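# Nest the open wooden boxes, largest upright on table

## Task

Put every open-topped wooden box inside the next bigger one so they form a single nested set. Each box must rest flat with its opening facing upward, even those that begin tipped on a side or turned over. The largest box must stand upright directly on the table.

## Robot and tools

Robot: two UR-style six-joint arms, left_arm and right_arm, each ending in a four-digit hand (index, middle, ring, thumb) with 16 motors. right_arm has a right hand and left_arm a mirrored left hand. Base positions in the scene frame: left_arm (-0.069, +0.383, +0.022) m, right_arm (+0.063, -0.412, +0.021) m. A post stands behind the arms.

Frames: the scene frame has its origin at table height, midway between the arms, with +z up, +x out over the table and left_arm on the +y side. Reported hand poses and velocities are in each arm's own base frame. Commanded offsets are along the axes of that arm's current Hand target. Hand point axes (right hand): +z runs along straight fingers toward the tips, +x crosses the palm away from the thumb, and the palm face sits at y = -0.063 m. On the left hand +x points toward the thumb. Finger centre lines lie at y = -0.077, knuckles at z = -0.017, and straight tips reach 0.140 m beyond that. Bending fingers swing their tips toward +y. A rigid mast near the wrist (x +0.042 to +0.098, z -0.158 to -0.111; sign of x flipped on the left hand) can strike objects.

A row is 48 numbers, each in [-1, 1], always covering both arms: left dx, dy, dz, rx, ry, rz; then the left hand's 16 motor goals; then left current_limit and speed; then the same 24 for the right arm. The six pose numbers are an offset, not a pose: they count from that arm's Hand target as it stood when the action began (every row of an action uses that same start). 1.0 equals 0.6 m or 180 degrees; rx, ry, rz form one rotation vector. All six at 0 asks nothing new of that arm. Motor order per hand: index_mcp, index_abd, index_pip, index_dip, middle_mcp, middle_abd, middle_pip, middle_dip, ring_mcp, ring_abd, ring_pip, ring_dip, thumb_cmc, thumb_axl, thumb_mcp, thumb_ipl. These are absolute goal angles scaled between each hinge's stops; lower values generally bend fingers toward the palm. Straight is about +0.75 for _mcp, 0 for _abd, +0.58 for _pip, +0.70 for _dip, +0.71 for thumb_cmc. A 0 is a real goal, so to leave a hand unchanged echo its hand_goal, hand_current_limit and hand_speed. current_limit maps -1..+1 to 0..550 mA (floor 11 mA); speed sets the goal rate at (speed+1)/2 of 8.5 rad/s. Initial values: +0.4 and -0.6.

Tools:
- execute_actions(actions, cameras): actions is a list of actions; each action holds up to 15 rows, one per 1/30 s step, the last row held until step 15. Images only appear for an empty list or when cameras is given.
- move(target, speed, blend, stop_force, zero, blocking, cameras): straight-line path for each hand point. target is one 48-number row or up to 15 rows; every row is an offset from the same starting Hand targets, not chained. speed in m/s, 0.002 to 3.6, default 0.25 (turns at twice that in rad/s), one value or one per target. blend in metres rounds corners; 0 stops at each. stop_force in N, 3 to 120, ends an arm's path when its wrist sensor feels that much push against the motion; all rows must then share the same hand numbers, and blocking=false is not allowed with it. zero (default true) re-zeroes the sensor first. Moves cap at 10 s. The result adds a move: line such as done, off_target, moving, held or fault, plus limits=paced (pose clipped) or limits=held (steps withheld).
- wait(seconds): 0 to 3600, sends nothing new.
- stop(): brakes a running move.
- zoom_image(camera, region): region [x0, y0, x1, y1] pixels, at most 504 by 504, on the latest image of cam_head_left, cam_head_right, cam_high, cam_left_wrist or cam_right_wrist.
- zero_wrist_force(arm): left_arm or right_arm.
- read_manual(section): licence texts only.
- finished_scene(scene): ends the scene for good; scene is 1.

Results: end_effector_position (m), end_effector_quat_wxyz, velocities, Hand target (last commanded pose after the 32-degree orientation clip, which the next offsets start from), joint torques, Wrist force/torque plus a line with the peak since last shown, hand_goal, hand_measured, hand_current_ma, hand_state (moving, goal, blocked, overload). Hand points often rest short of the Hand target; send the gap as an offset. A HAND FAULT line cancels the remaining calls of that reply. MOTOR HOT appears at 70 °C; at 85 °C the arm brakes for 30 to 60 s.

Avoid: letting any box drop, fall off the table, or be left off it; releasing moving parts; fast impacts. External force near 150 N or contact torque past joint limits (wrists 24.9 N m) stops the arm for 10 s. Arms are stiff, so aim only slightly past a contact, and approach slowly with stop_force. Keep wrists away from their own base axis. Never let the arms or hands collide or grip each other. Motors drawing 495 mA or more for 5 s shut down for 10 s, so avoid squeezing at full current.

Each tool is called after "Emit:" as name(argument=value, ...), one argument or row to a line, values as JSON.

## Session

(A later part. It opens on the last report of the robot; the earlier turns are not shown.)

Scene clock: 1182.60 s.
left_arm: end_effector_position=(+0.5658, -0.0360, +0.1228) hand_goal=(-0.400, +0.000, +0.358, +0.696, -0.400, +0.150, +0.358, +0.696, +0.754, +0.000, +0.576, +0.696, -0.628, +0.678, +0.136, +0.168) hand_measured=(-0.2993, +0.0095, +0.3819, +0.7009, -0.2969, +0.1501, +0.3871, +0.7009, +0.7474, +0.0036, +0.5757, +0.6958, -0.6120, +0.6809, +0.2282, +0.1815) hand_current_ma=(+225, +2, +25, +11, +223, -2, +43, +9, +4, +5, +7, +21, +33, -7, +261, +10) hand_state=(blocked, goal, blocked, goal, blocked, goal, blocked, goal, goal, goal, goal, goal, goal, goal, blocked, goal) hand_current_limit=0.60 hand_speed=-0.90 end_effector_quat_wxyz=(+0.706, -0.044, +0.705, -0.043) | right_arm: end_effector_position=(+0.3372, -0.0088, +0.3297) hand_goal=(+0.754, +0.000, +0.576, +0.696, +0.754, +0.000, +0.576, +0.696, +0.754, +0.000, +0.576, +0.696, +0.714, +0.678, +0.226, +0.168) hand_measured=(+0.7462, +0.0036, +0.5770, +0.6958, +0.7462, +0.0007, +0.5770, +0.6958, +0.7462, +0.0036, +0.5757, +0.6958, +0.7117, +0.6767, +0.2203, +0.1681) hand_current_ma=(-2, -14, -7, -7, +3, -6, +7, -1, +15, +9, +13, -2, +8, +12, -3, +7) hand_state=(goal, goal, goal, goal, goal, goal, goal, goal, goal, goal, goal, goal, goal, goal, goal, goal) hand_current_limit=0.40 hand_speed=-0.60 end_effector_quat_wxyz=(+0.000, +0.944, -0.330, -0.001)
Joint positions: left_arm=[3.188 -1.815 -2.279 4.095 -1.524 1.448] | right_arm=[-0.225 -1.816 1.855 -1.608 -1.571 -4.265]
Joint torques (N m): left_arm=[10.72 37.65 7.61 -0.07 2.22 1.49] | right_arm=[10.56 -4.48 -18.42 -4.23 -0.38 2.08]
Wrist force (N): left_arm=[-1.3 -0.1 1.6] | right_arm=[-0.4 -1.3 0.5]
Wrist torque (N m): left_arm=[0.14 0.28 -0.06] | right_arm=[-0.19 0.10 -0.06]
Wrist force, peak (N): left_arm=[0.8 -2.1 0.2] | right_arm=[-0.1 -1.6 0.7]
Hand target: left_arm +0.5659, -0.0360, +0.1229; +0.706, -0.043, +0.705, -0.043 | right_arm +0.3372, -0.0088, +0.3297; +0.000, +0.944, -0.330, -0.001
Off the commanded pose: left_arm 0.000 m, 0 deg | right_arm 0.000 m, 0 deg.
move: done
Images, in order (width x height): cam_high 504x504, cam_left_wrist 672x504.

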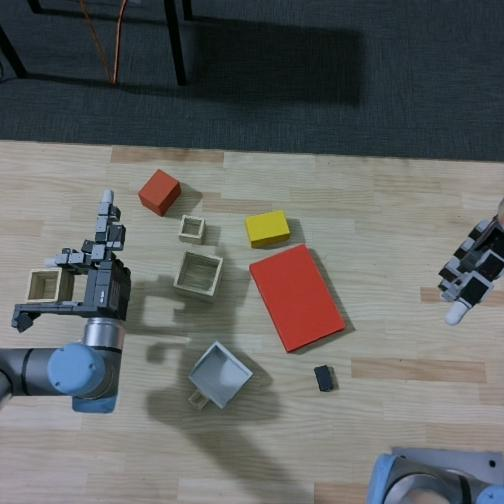

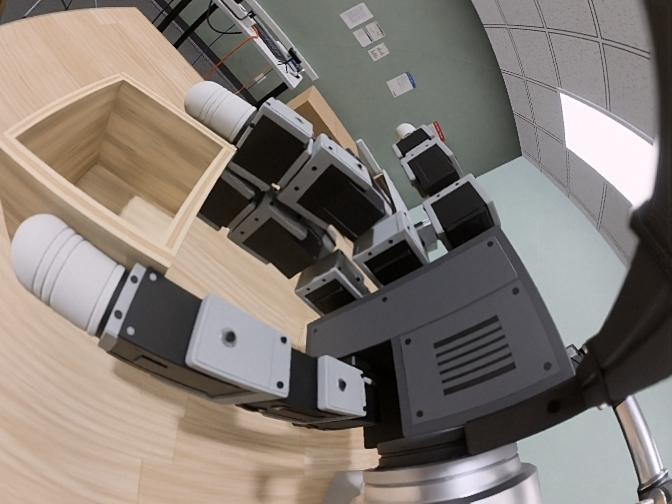

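Emit:
move(
  target=[0.1406,0.0173,0,0,0,0,-0.40,0,0.3577,0.6957,-0.40,0.15,0.3577,0.6957,0.754,0,0.576,0.696,-0.6286,0.678,0.135,0.1676,0.6,-0.9,0,0,0,0,0,0,0.754,0,0.576,0.696,0.754,0,0.576,0.696,0.754,0,0.576,0.696,0.714,0.678,0.226,0.168,0.4,-0.6],
  speed=0.08,
)

Emit:
move(
  target=[0.0496,0.0061,0,0,0,0,-0.40,0,0.3577,0.6957,-0.40,0.15,0.3577,0.6957,0.754,0,0.576,0.696,-0.6286,0.678,0.135,0.1676,0.6,-0.9,0,0,0,0,0,0,0.754,0,0.576,0.696,0.754,0,0.576,0.696,0.754,0,0.576,0.696,0.714,0.678,0.226,0.168,0.4,-0.6],
  speed=0.005,
  stop_force=3,
  cameras=["cam_left_wrist","cam_high"],
)

Emit:
zoom_image(
  camera="cam_left_wrist",
  region=[0, 50, 300, 350],
)

Scene clock: 1190.13 s.
left_arm: end_effector_position=(+0.5659, -0.0360, +0.0378) hand_goal=(-0.400, +0.000, +0.358, +0.696, -0.400, +0.150, +0.358, +0.696, +0.754, +0.000, +0.576, +0.696, -0.628, +0.678, +0.136, +0.168) hand_measured=(-0.2981, +0.0095, +0.3819, +0.7009, -0.2969, +0.1501, +0.3883, +0.7022, +0.7474, +0.0021, +0.5757, +0.6958, -0.6120, +0.6809, +0.2282, +0.1805) hand_current_ma=(+225, +25, +25, +1, +222, +4, +45, +5, -2, -8, +5, +5, +45, -11, +254, +14) hand_state=(blocked, goal, blocked, goal, blocked, goal, blocked, goal, goal, goal, goal, goal, goal, goal, blocked, goal) hand_current_limit=0.60 hand_speed=-0.90 end_effector_quat_wxyz=(+0.706, -0.043, +0.705, -0.043) | right_arm: end_effector_position=(+0.3372, -0.0088, +0.3297) hand_goal=(+0.754, +0.000, +0.576, +0.696, +0.754, +0.000, +0.576, +0.696, +0.754, +0.000, +0.576, +0.696, +0.714, +0.678, +0.226, +0.168) hand_measured=(+0.7462, +0.0021, +0.5770, +0.6958, +0.7462, +0.0021, +0.5770, +0.6958, +0.7462, +0.0051, +0.5770, +0.6958, +0.7117, +0.6777, +0.2203, +0.1672) hand_current_ma=(-4, +1, -1, -14, +3, -11, -2, -3, +9, +8, -4, +2, +2, +13, +3, +18) hand_state=(goal, goal, goal, goal, goal, goal, goal, goal, goal, goal, goal, goal, goal, goal, goal, goal) hand_current_limit=0.40 hand_speed=-0.60 end_effector_quat_wxyz=(+0.000, +0.944, -0.330, -0.001)
Joint positions: left_arm=[3.189 -2.053 -2.313 4.366 -1.524 1.448] | right_arm=[-0.225 -1.816 1.855 -1.608 -1.571 -4.265]
Joint torques (N m): left_arm=[-2.44 37.26 17.68 1.26 -0.75 -0.44] | right_arm=[10.77 -4.91 -18.19 -4.21 -0.21 1.98]
Wrist force (N): left_arm=[-1.3 -0.2 1.3] | right_arm=[-0.1 -1.4 0.8]
Wrist torque (N m): left_arm=[0.16 0.26 -0.08] | right_arm=[-0.23 0.05 -0.04]
Wrist force, peak (N): left_arm=[-2.3 -0.3 1.4] | right_arm=[-0.4 -1.6 0.7]
Hand target: left_arm +0.5659, -0.0360, +0.0379; +0.706, -0.043, +0.705, -0.043 | right_arm +0.3372, -0.0088, +0.3297; +0.000, +0.944, -0.330, -0.001
Off the commanded pose: left_arm 0.000 m, 0 deg | right_arm 0.000 m, 0 deg.
move: done

Scene clock: 1194.43 s.
left_arm: end_effector_position=(+0.5660, -0.0360, +0.0216) hand_goal=(-0.400, +0.000, +0.358, +0.696, -0.400, +0.150, +0.358, +0.696, +0.754, +0.000, +0.576, +0.696, -0.628, +0.678, +0.136, +0.168) hand_measured=(-0.2981, -0.0008, +0.3819, +0.7009, -0.2969, +0.1457, +0.3883, +0.7009, +0.7474, +0.0021, +0.5770, +0.6958, -0.6371, +0.6777, +0.2282, +0.1805) hand_current_ma=(+225, +4, +25, +11, +234, -5, +40, +7, +6, -3, -10, -10, +3, -11, +276, +17) hand_state=(blocked, goal, blocked, goal, blocked, goal, blocked, goal, goal, goal, goal, goal, goal, goal, blocked, goal) hand_current_limit=0.60 hand_speed=-0.90 end_effector_quat_wxyz=(+0.706, -0.043, +0.705, -0.043) | right_arm: end_effector_position=(+0.3372, -0.0088, +0.3297) hand_goal=(+0.754, +0.000, +0.576, +0.696, +0.754, +0.000, +0.576, +0.696, +0.754, +0.000, +0.576, +0.696, +0.714, +0.678, +0.226, +0.168) hand_measured=(+0.7462, +0.0021, +0.5770, +0.6958, +0.7462, +0.0021, +0.5770, +0.6958, +0.7474, +0.0036, +0.5770, +0.6958, +0.7117, +0.6777, +0.2203, +0.1681) hand_current_ma=(-3, +2, -5, -8, -1, -1, -5, -2, +12, +15, -3, +9, +2, +3, +12, +10) hand_state=(goal, goal, goal, goal, goal, goal, goal, goal, goal, goal, goal, goal, goal, goal, goal, goal) hand_current_limit=0.40 hand_speed=-0.60 end_effector_quat_wxyz=(+0.000, +0.944, -0.330, -0.001)
Joint positions: left_arm=[3.188 -2.102 -2.313 4.416 -1.524 1.448] | right_arm=[-0.225 -1.816 1.855 -1.608 -1.571 -4.265]
Joint torques (N m): left_arm=[-8.22 43.02 11.49 -0.43 -2.2 1.62] | right_arm=[10.76 -4.87 -18.42 -4.24 -0.36 2.08]
Wrist force (N): left_arm=[-2.4 -0.1 0.8] | right_arm=[-0.4 -1.4 0.6]
Wrist torque (N m): left_arm=[0.20 0.32 -0.02] | right_arm=[-0.22 0.10 -0.07]
Wrist force, peak (N): left_arm=[-4.7 -1.3 1.1] | right_arm=[-0.8 -1.4 0.9]
Hand target: left_arm +0.5660, -0.0360, +0.0216; +0.706, -0.043, +0.705, -0.043 (not the last commanded pose) | right_arm +0.3372, -0.0088, +0.3297; +0.000, +0.944, -0.330, -0.001
Off the commanded pose: left_arm 0.014 m, 0 deg | right_arm 0.000 m, 0 deg.
move: contact (left_arm)
Images, in order (width x height): cam_high 504x504, cam_left_wrist 672x504.

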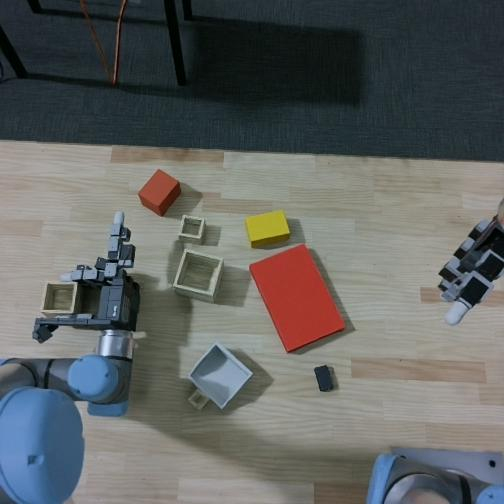

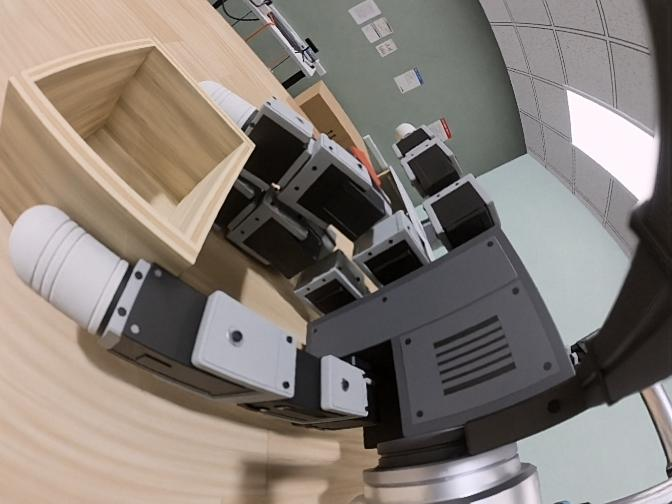

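Scaled by 1.680 from the camera's image (finer frame: 960x720).

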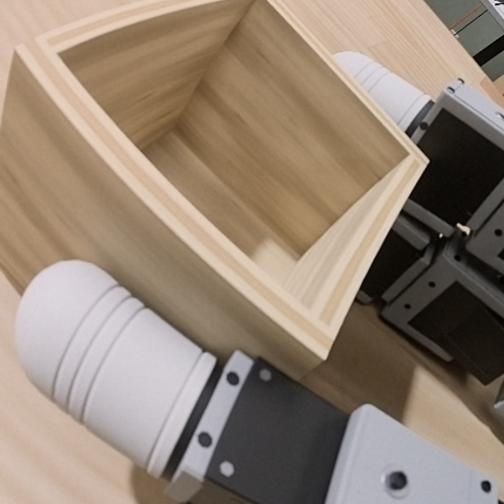

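Emit:
move(
  target=[0,0,0,0,0,0,-0.295,0,0.3577,0.6957,-0.295,0.15,0.3577,0.6957,0.754,0,0.576,0.696,-0.6286,0.678,0.23,0.1676,0.6,-0.95,0,0,0,0,0,0,0.754,0,0.576,0.696,0.754,0,0.576,0.696,0.754,0,0.576,0.696,0.714,0.678,0.226,0.168,0.4,-0.6],
  speed=0.05,
)

Emit:
move(
  target=[0,0,0,0,0,0,0.0,0,0.3577,0.6957,0.0,0.15,0.3577,0.6957,0.754,0,0.576,0.696,-0.6286,0.678,0.3146,0.1676,0.6,-0.85,0,0,0,0,0,0,0.754,0,0.576,0.696,0.754,0,0.576,0.696,0.754,0,0.576,0.696,0.714,0.678,0.226,0.168,0.4,-0.6],
  speed=0.05,
  cameras=["cam_left_wrist","cam_high"],
)

Emit:
zoom_image(
  camera="cam_left_wrist",
  region=[0, 50, 300, 350],
)

Scene clock: 1203.63 s.
left_arm: end_effector_position=(+0.5660, -0.0360, +0.0216) hand_goal=(-0.294, +0.000, +0.358, +0.696, -0.294, +0.150, +0.358, +0.696, +0.754, +0.000, +0.576, +0.696, -0.628, +0.678, +0.230, +0.168) hand_measured=(-0.2993, -0.0023, +0.3806, +0.6996, -0.2969, +0.1472, +0.3871, +0.7009, +0.7474, +0.0021, +0.5757, +0.6958, -0.6358, +0.6767, +0.2302, +0.1805) hand_current_ma=(+18, -2, +36, +6, +30, +9, +26, +7, -1, +22, -10, -5, -10, -10, +65, +24) hand_state=(moving, goal, blocked, goal, moving, goal, blocked, goal, goal, goal, goal, goal, goal, goal, moving, goal) hand_current_limit=0.60 hand_speed=-0.95 end_effector_quat_wxyz=(+0.706, -0.043, +0.705, -0.043) | right_arm: end_effector_position=(+0.3372, -0.0088, +0.3297) hand_goal=(+0.754, +0.000, +0.576, +0.696, +0.754, +0.000, +0.576, +0.696, +0.754, +0.000, +0.576, +0.696, +0.714, +0.678, +0.226, +0.168) hand_measured=(+0.7462, +0.0036, +0.5770, +0.6958, +0.7462, +0.0021, +0.5770, +0.6958, +0.7450, +0.0051, +0.5770, +0.6958, +0.7117, +0.6777, +0.2203, +0.1672) hand_current_ma=(+1, -5, +3, +1, +12, -7, +1, -11, +13, +11, -5, +4, +0, +13, +11, +4) hand_state=(goal, goal, goal, goal, goal, goal, goal, goal, goal, goal, goal, goal, goal, goal, goal, goal) hand_current_limit=0.40 hand_speed=-0.60 end_effector_quat_wxyz=(+0.000, +0.944, -0.330, -0.001)
Joint positions: left_arm=[3.188 -2.102 -2.313 4.416 -1.524 1.448] | right_arm=[-0.225 -1.816 1.855 -1.608 -1.571 -4.265]
Joint torques (N m): left_arm=[-5.57 43.27 4.53 0.83 -2.17 1.77] | right_arm=[11.17 -4.81 -18.53 -4.25 -0.29 2.07]
Wrist force (N): left_arm=[-2.9 -0.4 1.2] | right_arm=[-0.4 -1.1 0.8]
Wrist torque (N m): left_arm=[0.15 0.38 -0.03] | right_arm=[-0.20 0.10 -0.06]
Wrist force, peak (N): left_arm=[-2.9 -0.8 1.4] | right_arm=[-0.3 -1.6 0.7]
Hand target: left_arm +0.5660, -0.0360, +0.0216; +0.706, -0.043, +0.705, -0.043 | right_arm +0.3372, -0.0088, +0.3297; +0.000, +0.944, -0.330, -0.001
Off the commanded pose: left_arm 0.000 m, 0 deg | right_arm 0.000 m, 0 deg.
move: done

Scene clock: 1204.53 s.
left_arm: end_effector_position=(+0.5660, -0.0360, +0.0216) hand_goal=(+0.000, +0.000, +0.358, +0.696, +0.000, +0.150, +0.358, +0.696, +0.754, +0.000, +0.576, +0.696, -0.628, +0.678, +0.314, +0.168) hand_measured=(-0.0039, +0.0021, +0.3601, +0.6971, -0.0039, +0.1516, +0.3614, +0.6996, +0.7474, +0.0036, +0.5757, +0.6958, -0.6195, +0.6777, +0.3133, +0.1710) hand_current_ma=(-16, +8, +7, -5, -5, -1, -14, +7, -6, +20, +10, -8, +3, -21, -3, +6) hand_state=(goal, goal, goal, goal, goal, goal, goal, goal, goal, goal, goal, goal, goal, goal, goal, goal) hand_current_limit=0.60 hand_speed=-0.85 end_effector_quat_wxyz=(+0.706, -0.043, +0.705, -0.043) | right_arm: end_effector_position=(+0.3372, -0.0088, +0.3297) hand_goal=(+0.754, +0.000, +0.576, +0.696, +0.754, +0.000, +0.576, +0.696, +0.754, +0.000, +0.576, +0.696, +0.714, +0.678, +0.226, +0.168) hand_measured=(+0.7462, +0.0036, +0.5770, +0.6958, +0.7462, +0.0021, +0.5770, +0.6958, +0.7462, +0.0051, +0.5770, +0.6958, +0.7117, +0.6777, +0.2203, +0.1672) hand_current_ma=(+5, -1, -5, +2, -6, -3, -14, -3, +3, +6, +0, +10, +6, +13, +0, +6) hand_state=(goal, goal, goal, goal, goal, goal, goal, goal, goal, goal, goal, goal, goal, goal, goal, goal) hand_current_limit=0.40 hand_speed=-0.60 end_effector_quat_wxyz=(+0.000, +0.944, -0.330, -0.001)
Joint positions: left_arm=[3.188 -2.102 -2.313 4.416 -1.524 1.448] | right_arm=[-0.225 -1.816 1.855 -1.608 -1.571 -4.265]
Joint torques (N m): left_arm=[-5.56 41.98 3.85 1.17 -2.27 1.68] | right_arm=[11.07 -4.31 -18.3 -4.25 -0.33 2.09]
Wrist force (N): left_arm=[-2.1 -0.1 1.1] | right_arm=[-0.2 -1.2 0.6]
Wrist torque (N m): left_arm=[0.19 0.38 -0.06] | right_arm=[-0.20 0.07 -0.03]
Wrist force, peak (N): left_arm=[-3.1 0.0 0.8] | right_arm=[-0.3 -1.6 0.7]
Hand target: left_arm +0.5660, -0.0360, +0.0216; +0.706, -0.043, +0.705, -0.043 | right_arm +0.3372, -0.0088, +0.3297; +0.000, +0.944, -0.330, -0.001
Off the commanded pose: left_arm 0.000 m, 0 deg | right_arm 0.000 m, 0 deg.
move: done
Images, in order (width x height): cam_high 504x504, cam_left_wrist 672x504.

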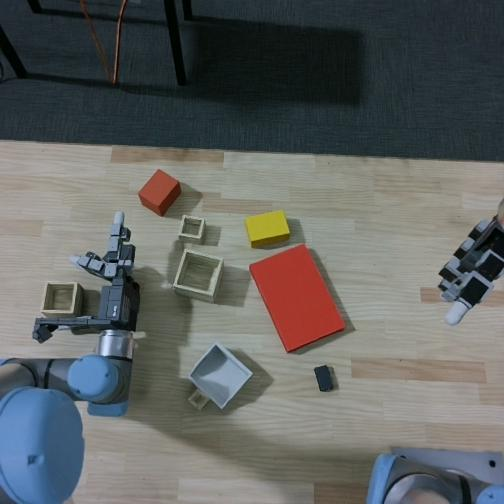

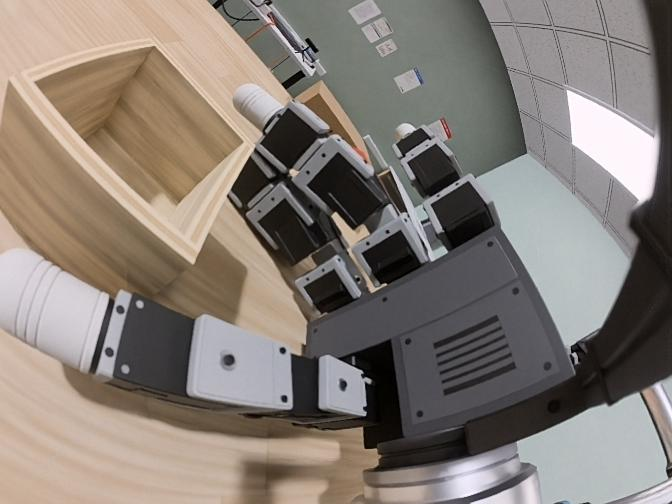

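Scaled by 1.680 from the camera's image (finer frame: 960x720).

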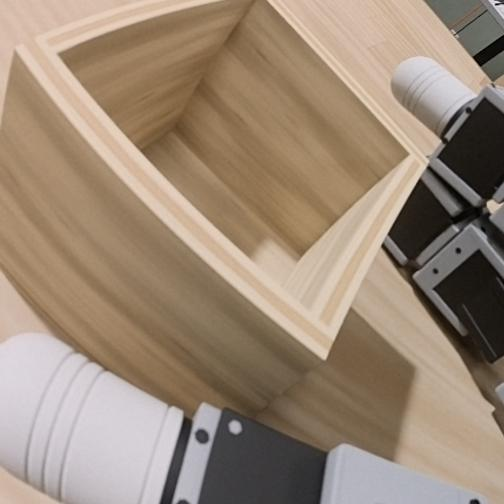

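Emit:
zoom_image(
  camera="cam_high",
  region=[160, 200, 240, 310],
)

Emit:
zoom_image(
  camera="cam_high",
  region=[20, 260, 100, 340],
)

Emit:
zoom_image(
  camera="cam_high",
  region=[180, 380, 220, 420],
)

Scaled by 4.582 from the camera's image (finer frame: 720x720).

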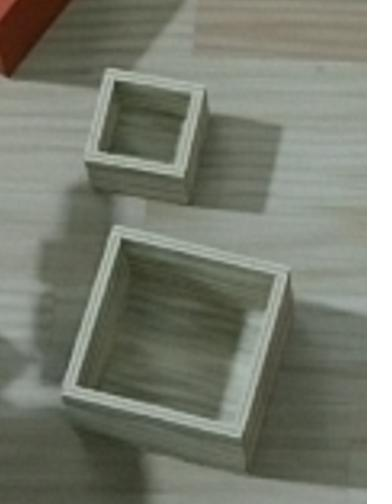

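Scaled by 6.300 from the camera's image (finer frame: 720x720).

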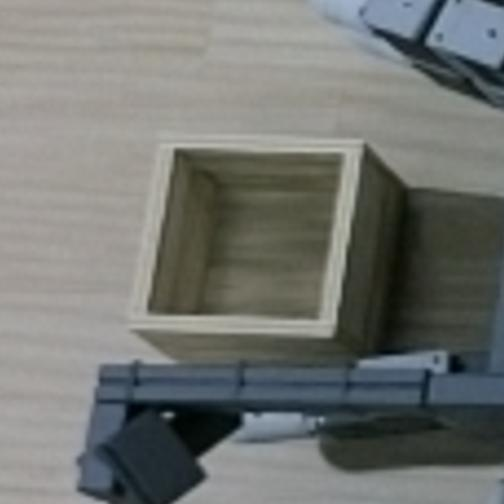

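Scaled by 12.600 from the camera's image (finer frame: 720x720).

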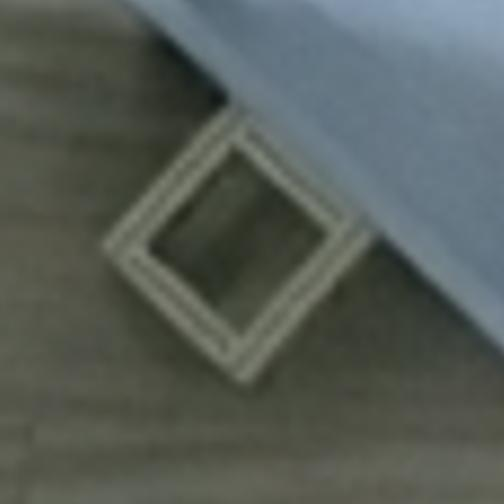

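Emit:
move(
  target=[
    [-0.215,-0.0264,0,0,0,0,0.0,0,0.3577,0.6957,0.0,0.15,0.3577,0.6957,0.754,0,0.576,0.696,-0.6286,0.678,0.3146,0.1676,0.6,-0.7,0,0,0,0,0,0,0.754,0,0.576,0.696,0.754,0,0.576,0.696,0.754,0,0.576,0.696,0.714,0.678,0.226,0.168,0.4,-0.6],
    [-0.2275,0.0977,0.0053,0,0,-0.4611,-0.781,0,0.898,0.6957,0.754,0,0.576,0.6957,0.754,0,0.576,0.696,-0.514,0.678,-0.1124,0.4919,0.6,-0.7,0,0,0,0,0,0,0.754,0,0.576,0.696,0.754,0,0.576,0.696,0.754,0,0.576,0.696,0.714,0.678,0.226,0.168,0.4,-0.6],
  ],
  speed=[0.1,0.3],
  cameras=["cam_left_wrist","cam_high"],
)

Emit:
zoom_image(
  camera="cam_left_wrist",
  region=[0, 0, 300, 300],
)

Emit:
zoom_image(
  camera="cam_high",
  region=[0, 190, 160, 350],
)

Scene clock: 1281.00 s.
left_arm: end_effector_position=(+0.5690, +0.0389, +0.1499) hand_goal=(-0.780, +0.000, +0.898, +0.696, +0.754, +0.000, +0.576, +0.696, +0.754, +0.000, +0.576, +0.696, -0.514, +0.678, -0.112, +0.492) hand_measured=(-0.7781, +0.0021, +0.8965, +0.6983, +0.7269, -0.0023, +0.5693, +0.6971, +0.7438, +0.0021, +0.5757, +0.6958, -0.5165, +0.6809, -0.1073, +0.4911) hand_current_ma=(-7, +2, -11, +10, -43, -7, +1, +1, -8, +9, -12, +5, -3, -11, +15, -11) hand_state=(goal, goal, goal, goal, blocked, goal, goal, goal, goal, goal, goal, goal, goal, goal, goal, goal) hand_current_limit=0.60 hand_speed=-0.70 end_effector_quat_wxyz=(+0.500, -0.500, +0.500, -0.500) | right_arm: end_effector_position=(+0.3372, -0.0088, +0.3297) hand_goal=(+0.754, +0.000, +0.576, +0.696, +0.754, +0.000, +0.576, +0.696, +0.754, +0.000, +0.576, +0.696, +0.714, +0.678, +0.226, +0.168) hand_measured=(+0.7462, +0.0036, +0.5770, +0.6971, +0.7462, +0.0007, +0.5770, +0.6958, +0.7462, +0.0036, +0.5757, +0.6958, +0.7117, +0.6777, +0.2203, +0.1681) hand_current_ma=(-14, -6, +0, +3, +3, -2, -7, -2, +4, +7, -2, +14, +14, +4, +8, +8) hand_state=(goal, goal, goal, goal, goal, goal, goal, goal, goal, goal, goal, goal, goal, goal, goal, goal) hand_current_limit=0.40 hand_speed=-0.60 end_effector_quat_wxyz=(+0.000, +0.944, -0.330, -0.001)
Joint positions: left_arm=[3.718 -1.613 -2.229 3.843 -0.995 -0.001] | right_arm=[-0.225 -1.816 1.855 -1.608 -1.571 -4.265]
Joint torques (N m): left_arm=[-8.48 31.68 9.14 -0.67 -1.3 -2.26] | right_arm=[10.84 -4.74 -18.13 -4.22 -0.37 2.01]
Wrist force (N): left_arm=[0.8 -0.7 0.0] | right_arm=[-0.3 -1.5 0.5]
Wrist torque (N m): left_arm=[0.23 0.00 -0.01] | right_arm=[-0.22 0.08 -0.06]
Wrist force, peak (N): left_arm=[-2.9 -0.5 1.5] | right_arm=[-0.5 -1.4 1.1]
Hand target: left_arm +0.5690, +0.0389, +0.1499; +0.500, -0.500, +0.500, -0.500 | right_arm +0.3372, -0.0088, +0.3297; +0.000, +0.944, -0.330, -0.001
Off the commanded pose: left_arm 0.000 m, 0 deg | right_arm 0.000 m, 0 deg.
move: done
Images, in order (width x height): cam_high 504x504, cam_left_wrist 672x504.

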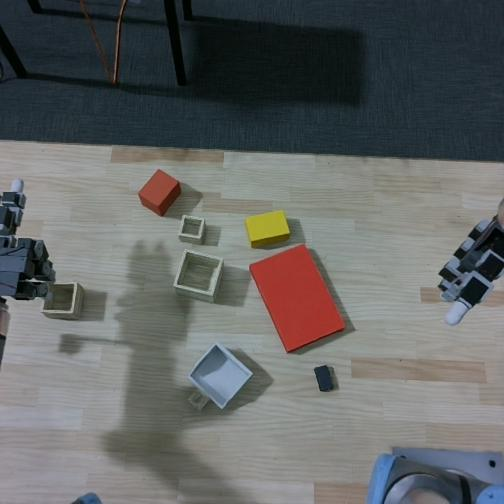

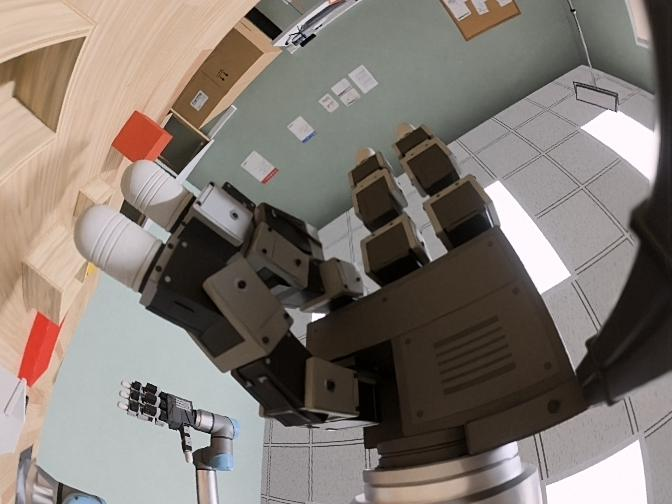

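Scaled by 1.680 from the camera's image (finer frame: 960x720).

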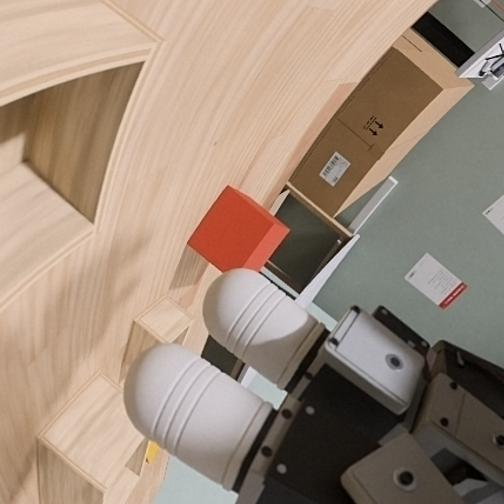

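Scaled by 3.150 from the camera's image (finer frame: 720x720).

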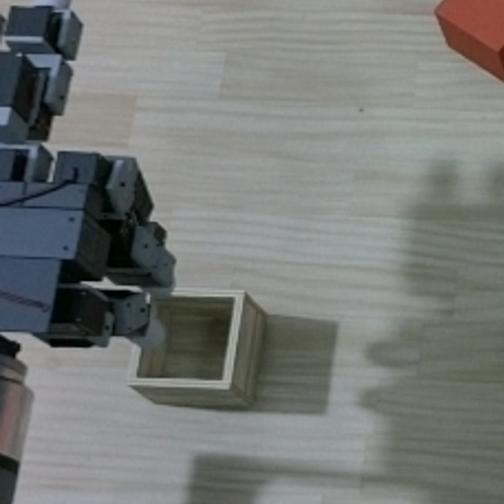

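Emit:
move(
  target=[0,0.0783,0,0,0,0,-0.781,0,0.898,0.6957,0.754,0,0.576,0.6957,0.754,0,0.576,0.696,-0.514,0.678,-0.1124,0.4919,0.6,-0.7,0,0,0,0,0,0,0.754,0,0.576,0.696,0.754,0,0.576,0.696,0.754,0,0.576,0.696,0.714,0.678,0.226,0.168,0.4,-0.6],
  speed=0.1,
  stop_force=4,
  cameras=["cam_left_wrist","cam_high"],
)

Emit:
zoom_image(
  camera="cam_left_wrist",
  region=[0, 50, 300, 350],
)

Emit:
zoom_image(
  camera="cam_high",
  region=[0, 230, 120, 350],
)

Scene clock: 1294.13 s.
left_arm: end_effector_position=(+0.5690, +0.0389, +0.1029) hand_goal=(-0.780, +0.000, +0.898, +0.696, +0.754, +0.000, +0.576, +0.696, +0.754, +0.000, +0.576, +0.696, -0.514, +0.678, -0.112, +0.492) hand_measured=(-0.7769, +0.0021, +0.8965, +0.6983, +0.7269, -0.0023, +0.5680, +0.6971, +0.7426, +0.0021, +0.5757, +0.6971, -0.5165, +0.6809, -0.1073, +0.4911) hand_current_ma=(-3, +17, +0, +10, -41, -3, -9, +4, +3, +0, -12, -17, +2, +1, +14, -13) hand_state=(goal, goal, goal, goal, blocked, goal, goal, goal, goal, goal, goal, goal, goal, goal, goal, goal) hand_current_limit=0.60 hand_speed=-0.70 end_effector_quat_wxyz=(+0.500, -0.500, +0.500, -0.500) | right_arm: end_effector_position=(+0.3372, -0.0088, +0.3297) hand_goal=(+0.754, +0.000, +0.576, +0.696, +0.754, +0.000, +0.576, +0.696, +0.754, +0.000, +0.576, +0.696, +0.714, +0.678, +0.226, +0.168) hand_measured=(+0.7462, +0.0036, +0.5770, +0.6958, +0.7450, +0.0021, +0.5757, +0.6958, +0.7462, +0.0051, +0.5770, +0.6958, +0.7117, +0.6777, +0.2203, +0.1672) hand_current_ma=(-11, -4, -3, -10, -4, +1, -6, -2, +15, +8, +6, +5, +6, +7, +11, +11) hand_state=(goal, goal, goal, goal, goal, goal, goal, goal, goal, goal, goal, goal, goal, goal, goal, goal) hand_current_limit=0.40 hand_speed=-0.60 end_effector_quat_wxyz=(+0.000, +0.944, -0.330, -0.001)
Joint positions: left_arm=[3.718 -1.713 -2.283 3.997 -0.995 -0.001] | right_arm=[-0.225 -1.816 1.855 -1.608 -1.571 -4.265]
Joint torques (N m): left_arm=[-8.43 35.1 25.48 3.91 -2.36 -2.25] | right_arm=[10.31 -4.87 -18.76 -4.11 -0.33 1.93]
Wrist force (N): left_arm=[0.5 -0.5 0.0] | right_arm=[-0.3 -1.4 0.5]
Wrist torque (N m): left_arm=[0.24 0.05 -0.01] | right_arm=[-0.22 0.08 -0.06]
Wrist force, peak (N): left_arm=[0.5 -1.8 -0.1] | right_arm=[-0.4 -1.6 0.9]
Hand target: left_arm +0.5690, +0.0389, +0.1029; +0.500, -0.500, +0.500, -0.500 | right_arm +0.3372, -0.0088, +0.3297; +0.000, +0.944, -0.330, -0.001
Off the commanded pose: left_arm 0.000 m, 0 deg | right_arm 0.000 m, 0 deg.
move: done
Images, in order (width x height): cam_high 504x504, cam_left_wrist 672x504.

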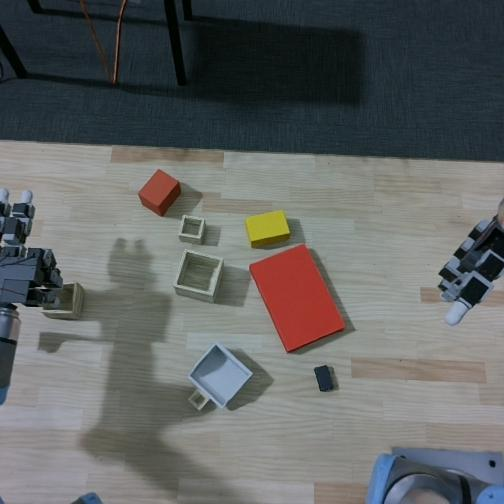

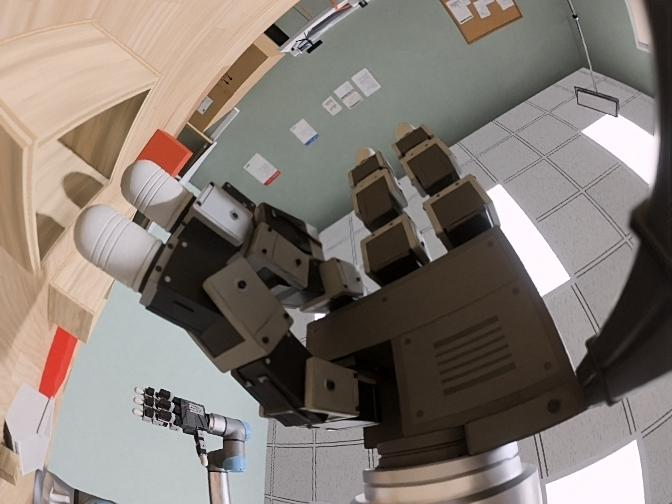

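Scaled by 1.680 from the camera's image (finer frame: 960x720).

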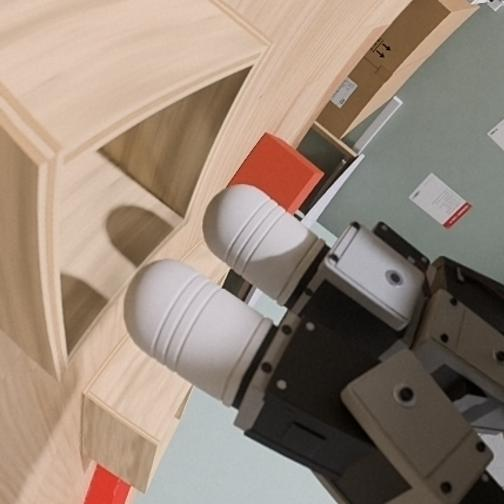

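Scaled by 4.200 from the camera's image (finer frame: 720x720).

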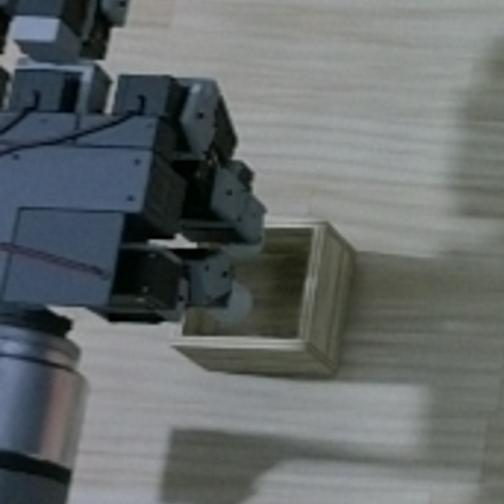

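Emit:
move(
  target=[0.0033,0,0.0043,0,0,0,-0.8219,0,0.9416,0.6957,0.754,0,0.576,0.6957,0.754,0,0.576,0.696,-0.514,0.678,-0.1573,0.5352,0.6,-0.8,0,0,0,0,0,0,0.754,0,0.576,0.696,0.754,0,0.576,0.696,0.754,0,0.576,0.696,0.714,0.678,0.226,0.168,0.4,-0.6],
  speed=0.05,
)

Emit:
move(
  target=[0,0.07,0,0,0,0,-0.8219,0,0.9416,0.6957,0.754,0,0.576,0.6957,0.754,0,0.576,0.696,-0.514,0.678,-0.1573,0.5352,0.6,-0.8,0,0,0,0,0,0,0.754,0,0.576,0.696,0.754,0,0.576,0.696,0.754,0,0.576,0.696,0.714,0.678,0.226,0.168,0.4,-0.6],
  speed=0.02,
  stop_force=3,
  cameras=["cam_left_wrist","cam_high"],
)

Emit:
zoom_image(
  camera="cam_left_wrist",
  region=[0, 50, 300, 350],
)

Emit:
zoom_image(
  camera="cam_high",
  region=[0, 230, 120, 350],
)

Scene clock: 1313.57 s.
left_arm: end_effector_position=(+0.5716, +0.0369, +0.1029) hand_goal=(-0.822, +0.000, +0.942, +0.696, +0.754, +0.000, +0.576, +0.696, +0.754, +0.000, +0.576, +0.696, -0.514, +0.678, -0.158, +0.536) hand_measured=(-0.8179, +0.0021, +0.9375, +0.6971, +0.7281, -0.0023, +0.5693, +0.6971, +0.7438, +0.0021, +0.5770, +0.6971, -0.5178, +0.6809, -0.1499, +0.5340) hand_current_ma=(-1, -1, -6, +4, -49, +10, -3, +9, -17, -1, -14, +1, -7, -3, +25, -2) hand_state=(goal, goal, goal, goal, blocked, goal, goal, goal, goal, goal, goal, goal, goal, goal, goal, goal) hand_current_limit=0.60 hand_speed=-0.80 end_effector_quat_wxyz=(+0.500, -0.500, +0.500, -0.500) | right_arm: end_effector_position=(+0.3372, -0.0088, +0.3297) hand_goal=(+0.754, +0.000, +0.576, +0.696, +0.754, +0.000, +0.576, +0.696, +0.754, +0.000, +0.576, +0.696, +0.714, +0.678, +0.226, +0.168) hand_measured=(+0.7462, +0.0036, +0.5757, +0.6958, +0.7462, +0.0007, +0.5770, +0.6958, +0.7462, +0.0036, +0.5770, +0.6958, +0.7117, +0.6767, +0.2203, +0.1672) hand_current_ma=(+4, -5, -5, -4, +0, -11, -12, -2, +12, +8, +10, +4, +4, +16, +1, +5) hand_state=(goal, goal, goal, goal, goal, goal, goal, goal, goal, goal, goal, goal, goal, goal, goal, goal) hand_current_limit=0.40 hand_speed=-0.60 end_effector_quat_wxyz=(+0.000, +0.944, -0.330, -0.001)
Joint positions: left_arm=[3.708 -1.718 -2.277 3.996 -1.005 -0.001] | right_arm=[-0.225 -1.816 1.855 -1.608 -1.571 -4.265]
Joint torques (N m): left_arm=[8.65 33.92 8.82 -0.17 2.02 -1.16] | right_arm=[10.55 -4.5 -18.72 -4.26 -0.34 2.07]
Motor temperatures (°C): left_arm=[27 29 27 34 28 26] | right_arm=[23 23 24 42 36 32]
Wrist force (N): left_arm=[0.8 -0.3 0.2] | right_arm=[-0.4 -1.3 0.9]
Wrist torque (N m): left_arm=[0.26 0.01 0.02] | right_arm=[-0.23 0.08 -0.06]
Wrist force, peak (N): left_arm=[0.4 -0.9 0.2] | right_arm=[-0.5 -1.5 0.9]
Hand target: left_arm +0.5716, +0.0369, +0.1029; +0.500, -0.500, +0.500, -0.500 | right_arm +0.3372, -0.0088, +0.3297; +0.000, +0.944, -0.330, -0.001
Off the commanded pose: left_arm 0.000 m, 0 deg | right_arm 0.000 m, 0 deg.
move: done

Scene clock: 1316.80 s.
left_arm: end_effector_position=(+0.5716, +0.0369, +0.0609) hand_goal=(-0.822, +0.000, +0.942, +0.696, +0.754, +0.000, +0.576, +0.696, +0.754, +0.000, +0.576, +0.696, -0.514, +0.678, -0.158, +0.536) hand_measured=(-0.8179, +0.0021, +0.9375, +0.6983, +0.7269, -0.0023, +0.5693, +0.6971, +0.7426, +0.0021, +0.5770, +0.6958, -0.5165, +0.6809, -0.1509, +0.5340) hand_current_ma=(+4, +8, -3, +5, -54, -8, +3, -3, -7, +1, -6, -8, +1, +5, +22, -3) hand_state=(goal, goal, goal, goal, blocked, goal, goal, goal, goal, goal, goal, goal, goal, goal, goal, goal) hand_current_limit=0.60 hand_speed=-0.80 end_effector_quat_wxyz=(+0.500, -0.500, +0.500, -0.500) | right_arm: end_effector_position=(+0.3372, -0.0088, +0.3297) hand_goal=(+0.754, +0.000, +0.576, +0.696, +0.754, +0.000, +0.576, +0.696, +0.754, +0.000, +0.576, +0.696, +0.714, +0.678, +0.226, +0.168) hand_measured=(+0.7462, +0.0021, +0.5757, +0.6958, +0.7462, +0.0007, +0.5770, +0.6958, +0.7462, +0.0051, +0.5770, +0.6958, +0.7117, +0.6777, +0.2193, +0.1672) hand_current_ma=(-1, +2, -2, -8, -3, -10, +1, -4, +6, +1, +5, -2, +7, +11, +13, +1) hand_state=(goal, goal, goal, goal, goal, goal, goal, goal, goal, goal, goal, goal, goal, goal, goal, goal) hand_current_limit=0.40 hand_speed=-0.60 end_effector_quat_wxyz=(+0.000, +0.944, -0.330, -0.001)
Joint positions: left_arm=[3.708 -1.824 -2.312 4.136 -1.005 -0.001] | right_arm=[-0.225 -1.816 1.855 -1.608 -1.571 -4.265]
Joint torques (N m): left_arm=[-7.16 38.08 22.17 -0.58 -2.14 -1.22] | right_arm=[10.56 -5.23 -18.76 -4.29 -0.3 2.04]
Wrist force (N): left_arm=[0.4 -0.3 0.0] | right_arm=[-0.5 -1.3 0.7]
Wrist torque (N m): left_arm=[0.27 0.06 -0.04] | right_arm=[-0.22 0.10 -0.08]
Wrist force, peak (N): left_arm=[0.6 -0.8 -0.2] | right_arm=[-0.4 -1.6 0.9]
Hand target: left_arm +0.5716, +0.0369, +0.0609; +0.500, -0.500, +0.500, -0.500 | right_arm +0.3372, -0.0088, +0.3297; +0.000, +0.944, -0.330, -0.001
Off the commanded pose: left_arm 0.000 m, 0 deg | right_arm 0.000 m, 0 deg.
move: done
Images, in order (width x height): cam_high 504x504, cam_left_wrist 672x504.

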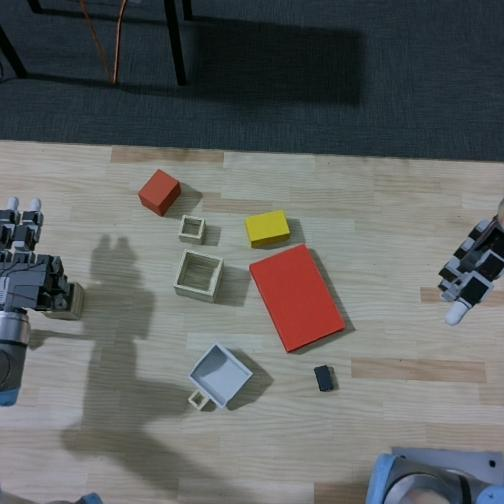

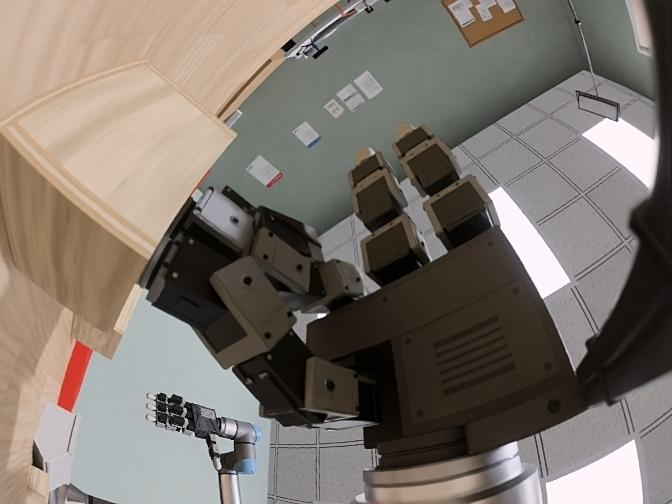

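Scaled by 1.680 from the camera's image (finer frame: 960x720).

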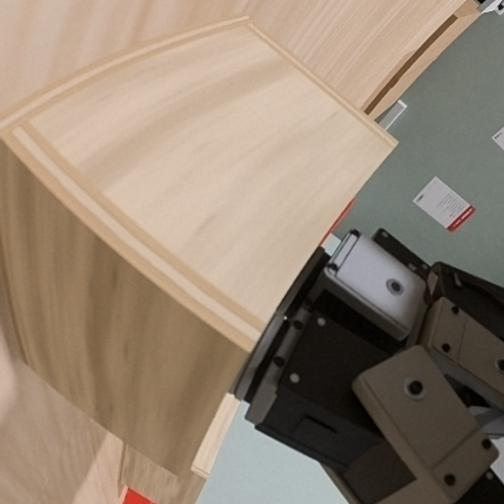

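Scaled by 4.200 from the camera's image (finer frame: 720x720).

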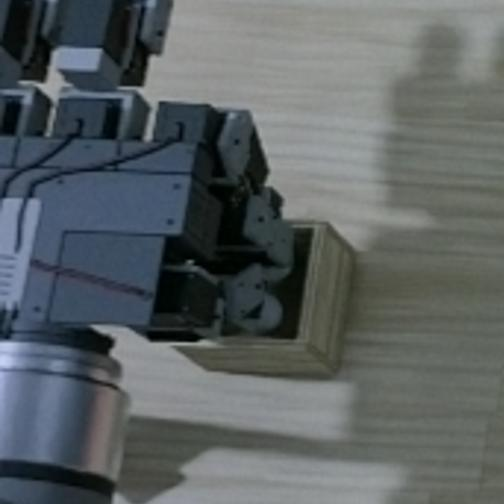

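Emit:
move(
  target=[0,0,0,0,0,0,-0.70,0,0.86,0.6957,0.754,0,0.576,0.6957,0.754,0,0.576,0.696,-0.514,0.678,-0.05,0.465,0.6,-0.9,0,0,0,0,0,0,0.754,0,0.576,0.696,0.754,0,0.576,0.696,0.754,0,0.576,0.696,0.714,0.678,0.226,0.168,0.4,-0.6],
  speed=0.05,
  cameras=["cam_left_wrist"],
)

Emit:
zoom_image(
  camera="cam_left_wrist",
  region=[0, 50, 300, 350],
)

Scene clock: 1323.57 s.
left_arm: end_effector_position=(+0.5716, +0.0369, +0.0609) hand_goal=(-0.700, +0.000, +0.860, +0.696, +0.754, +0.000, +0.576, +0.696, +0.754, +0.000, +0.576, +0.696, -0.514, +0.678, -0.050, +0.466) hand_measured=(-0.7335, +0.0021, +0.8541, +0.6958, +0.7269, -0.0023, +0.5693, +0.6983, +0.7426, +0.0021, +0.5757, +0.6958, -0.5165, +0.6809, -0.0766, +0.4625) hand_current_ma=(-50, -3, +2, +5, -58, -8, -4, +3, -3, +1, -13, -1, +10, +1, -35, -9) hand_state=(blocked, goal, goal, goal, blocked, goal, goal, goal, goal, goal, goal, goal, goal, goal, blocked, goal) hand_current_limit=0.60 hand_speed=-0.90 end_effector_quat_wxyz=(+0.500, -0.500, +0.500, -0.500) | right_arm: end_effector_position=(+0.3372, -0.0088, +0.3297) hand_goal=(+0.754, +0.000, +0.576, +0.696, +0.754, +0.000, +0.576, +0.696, +0.754, +0.000, +0.576, +0.696, +0.714, +0.678, +0.226, +0.168) hand_measured=(+0.7462, +0.0036, +0.5770, +0.6958, +0.7462, +0.0021, +0.5770, +0.6958, +0.7462, +0.0036, +0.5770, +0.6958, +0.7117, +0.6777, +0.2203, +0.1681) hand_current_ma=(-6, +5, +0, -11, +9, -2, +6, -7, +26, +0, -2, +6, +7, +18, +2, +8) hand_state=(goal, goal, goal, goal, goal, goal, goal, goal, goal, goal, goal, goal, goal, goal, goal, goal) hand_current_limit=0.40 hand_speed=-0.60 end_effector_quat_wxyz=(+0.000, +0.944, -0.330, -0.001)
Joint positions: left_arm=[3.708 -1.824 -2.312 4.136 -1.005 -0.001] | right_arm=[-0.225 -1.816 1.855 -1.608 -1.571 -4.265]
Joint torques (N m): left_arm=[-6.69 37.94 21.97 -0.41 -1.78 -2.06] | right_arm=[10.78 -4.9 -19.15 -4.16 -0.4 2.06]
Wrist force (N): left_arm=[0.3 -0.9 0.5] | right_arm=[-0.4 -1.2 0.4]
Wrist torque (N m): left_arm=[0.23 0.08 -0.07] | right_arm=[-0.17 0.09 -0.05]
Wrist force, peak (N): left_arm=[0.6 -1.2 0.2] | right_arm=[-0.6 -1.6 0.5]
Hand target: left_arm +0.5716, +0.0369, +0.0609; +0.500, -0.500, +0.500, -0.500 | right_arm +0.3372, -0.0088, +0.3297; +0.000, +0.944, -0.330, -0.001
Off the commanded pose: left_arm 0.000 m, 0 deg | right_arm 0.000 m, 0 deg.
move: done

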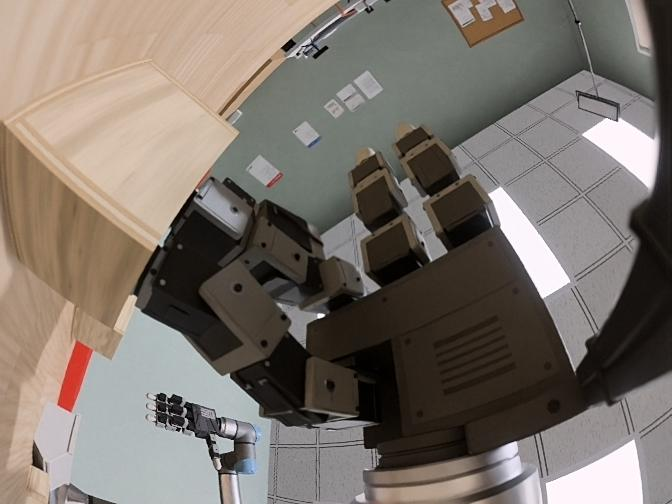

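Scaled by 1.680 from the camera's image (finer frame: 960x720).

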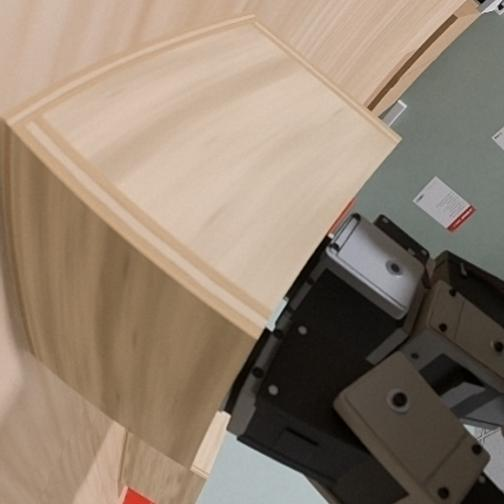

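Emit:
move(
  target=[0,0,0,0,0,0,-0.60,0,0.86,0.6957,0.754,0,0.576,0.6957,0.754,0,0.576,0.696,-0.514,0.678,0.015,0.465,0.6,-0.9,0,0,0,0,0,0,0.754,0,0.576,0.696,0.754,0,0.576,0.696,0.754,0,0.576,0.696,0.714,0.678,0.226,0.168,0.4,-0.6],
  speed=0.05,
)

Emit:
move(
  target=[0,-0.025,0,0,0,0,-0.60,0,0.86,0.6957,0.754,0,0.576,0.6957,0.754,0,0.576,0.696,-0.514,0.678,0.015,0.465,0.6,-0.9,0,0,0,0,0,0,0.754,0,0.576,0.696,0.754,0,0.576,0.696,0.754,0,0.576,0.696,0.714,0.678,0.226,0.168,0.4,-0.6],
  speed=0.03,
  cameras=["cam_left_wrist","cam_high"],
)

Emit:
zoom_image(
  camera="cam_left_wrist",
  region=[0, 50, 300, 350],
)

Scene clock: 1332.93 s.
left_arm: end_effector_position=(+0.5716, +0.0369, +0.0609) hand_goal=(-0.600, +0.000, +0.860, +0.696, +0.754, +0.000, +0.576, +0.696, +0.754, +0.000, +0.576, +0.696, -0.514, +0.678, +0.016, +0.466) hand_measured=(-0.7190, +0.0021, +0.8336, +0.6881, +0.7269, -0.0023, +0.5693, +0.6971, +0.7438, +0.0021, +0.5757, +0.6958, -0.5178, +0.6809, -0.0717, +0.4549) hand_current_ma=(-277, +12, -34, -1, -43, +11, +3, +5, -8, +13, -11, -4, -3, -8, -248, -27) hand_state=(blocked, goal, blocked, goal, blocked, goal, goal, goal, goal, goal, goal, goal, goal, goal, blocked, goal) hand_current_limit=0.60 hand_speed=-0.90 end_effector_quat_wxyz=(+0.500, -0.500, +0.500, -0.500) | right_arm: end_effector_position=(+0.3372, -0.0088, +0.3297) hand_goal=(+0.754, +0.000, +0.576, +0.696, +0.754, +0.000, +0.576, +0.696, +0.754, +0.000, +0.576, +0.696, +0.714, +0.678, +0.226, +0.168) hand_measured=(+0.7462, +0.0021, +0.5770, +0.6958, +0.7450, +0.0021, +0.5770, +0.6958, +0.7462, +0.0036, +0.5770, +0.6958, +0.7117, +0.6777, +0.2203, +0.1681) hand_current_ma=(+0, -7, -5, -3, +4, -4, +6, -7, +11, +14, +4, +8, +4, +12, +5, +9) hand_state=(goal, goal, goal, goal, goal, goal, goal, goal, goal, goal, goal, goal, goal, goal, goal, goal) hand_current_limit=0.40 hand_speed=-0.60 end_effector_quat_wxyz=(+0.000, +0.944, -0.330, -0.001)
Joint positions: left_arm=[3.708 -1.824 -2.312 4.136 -1.005 -0.001] | right_arm=[-0.225 -1.816 1.855 -1.608 -1.571 -4.265]
Joint torques (N m): left_arm=[-7.62 32.31 17.07 0.44 -1.62 -2.19] | right_arm=[11.16 -4.83 -18.81 -4.29 -0.3 2.11]
Wrist force (N): left_arm=[0.5 -4.0 0.1] | right_arm=[-0.5 -1.0 0.6]
Wrist torque (N m): left_arm=[0.01 0.04 -0.07] | right_arm=[-0.17 0.11 -0.07]
Wrist force, peak (N): left_arm=[0.5 -4.0 0.1] | right_arm=[-0.5 -1.5 0.9]
Hand target: left_arm +0.5716, +0.0369, +0.0609; +0.500, -0.500, +0.500, -0.500 | right_arm +0.3372, -0.0088, +0.3297; +0.000, +0.944, -0.330, -0.001
Off the commanded pose: left_arm 0.000 m, 0 deg | right_arm 0.000 m, 0 deg.
move: done

Scene clock: 1333.73 s.
left_arm: end_effector_position=(+0.5717, +0.0369, +0.0761) hand_goal=(-0.600, +0.000, +0.860, +0.696, +0.754, +0.000, +0.576, +0.696, +0.754, +0.000, +0.576, +0.696, -0.514, +0.678, +0.016, +0.466) hand_measured=(-0.7178, -0.0008, +0.8285, +0.6843, +0.7257, -0.0023, +0.5693, +0.6971, +0.7438, +0.0021, +0.5757, +0.6958, -0.5178, +0.6809, -0.0677, +0.4511) hand_current_ma=(-276, +30, -51, +1, -44, -3, -17, +16, -7, -4, -7, +8, +7, -11, -222, -43) hand_state=(blocked, goal, blocked, goal, blocked, goal, goal, goal, goal, goal, goal, goal, goal, goal, blocked, goal) hand_current_limit=0.60 hand_speed=-0.90 end_effector_quat_wxyz=(+0.500, -0.500, +0.499, -0.500) end_effector_velocity=(+0.000, +0.000, +0.000) end_effector_angular_velocity=(+0.002, -0.002, +0.000) | right_arm: end_effector_position=(+0.3372, -0.0088, +0.3297) hand_goal=(+0.754, +0.000, +0.576, +0.696, +0.754, +0.000, +0.576, +0.696, +0.754, +0.000, +0.576, +0.696, +0.714, +0.678, +0.226, +0.168) hand_measured=(+0.7462, +0.0036, +0.5757, +0.6958, +0.7462, +0.0007, +0.5757, +0.6958, +0.7474, +0.0036, +0.5770, +0.6958, +0.7104, +0.6777, +0.2203, +0.1672) hand_current_ma=(-7, +2, +3, -11, -1, +0, +0, +1, +7, +13, +4, +14, +3, +8, -5, +10) hand_state=(goal, goal, goal, goal, goal, goal, goal, goal, goal, goal, goal, goal, goal, goal, goal, goal) hand_current_limit=0.40 hand_speed=-0.60 end_effector_quat_wxyz=(+0.000, +0.944, -0.330, -0.001)
Joint positions: left_arm=[3.708 -1.784 -2.3 4.086 -1.005 -0.001] | right_arm=[-0.225 -1.816 1.855 -1.608 -1.571 -4.265]
Joint velocities: left_arm=[0 -0.002 -0.002 0.006 0 0.001] | right_arm=[within noise]
Joint torques (N m): left_arm=[-0.73 10.77 10.33 4.04 -0.06 -0.76] | right_arm=[10.84 -4.87 -18.85 -4.2 -0.32 1.94]
Wrist force (N): left_arm=[0.5 0.2 0.1] | right_arm=[-0.1 -1.4 0.8]
Wrist torque (N m): left_arm=[0.28 0.05 -0.02] | right_arm=[-0.23 0.05 -0.04]
Wrist force, peak (N): left_arm=[0.4 -3.2 0.2] | right_arm=[-0.5 -1.5 0.9]
Hand target: left_arm +0.5716, +0.0369, +0.0759; +0.500, -0.500, +0.500, -0.500 | right_arm +0.3372, -0.0088, +0.3297; +0.000, +0.944, -0.330, -0.001
Off the commanded pose: left_arm 0.000 m, 0 deg | right_arm 0.000 m, 0 deg.
move: done
Images, in order (width x height): cam_high 504x504, cam_left_wrist 672x504.

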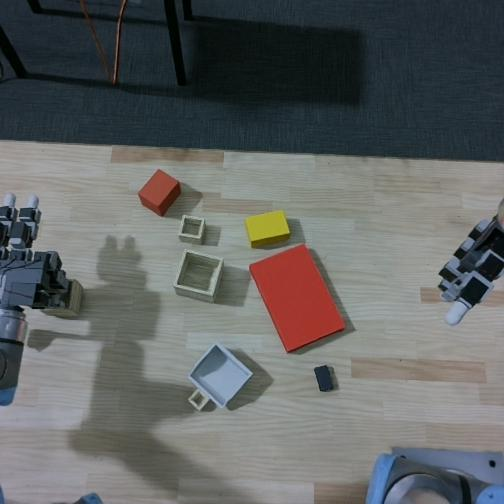

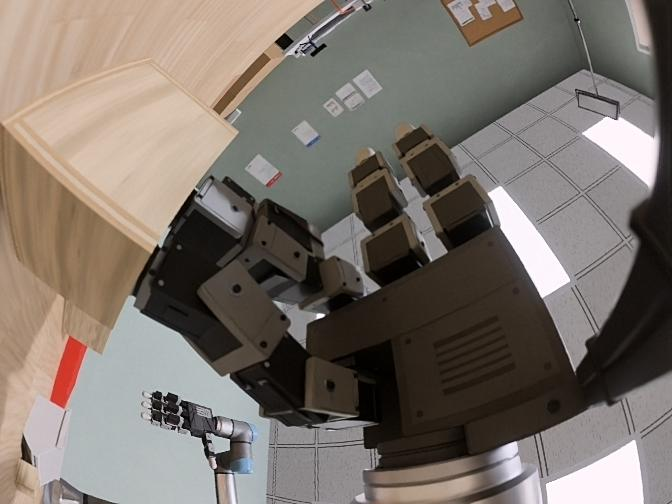

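Scaled by 1.680 from the camera's image (finer frame: 960x720).

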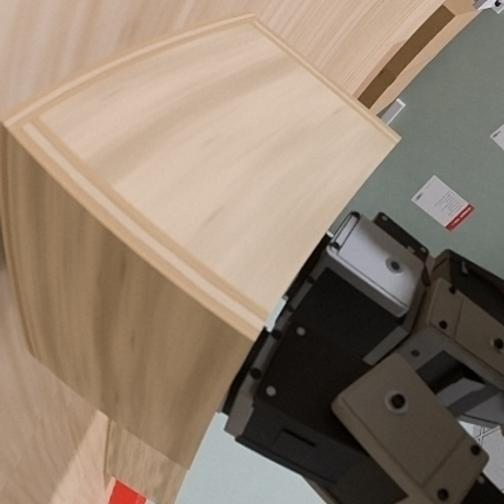

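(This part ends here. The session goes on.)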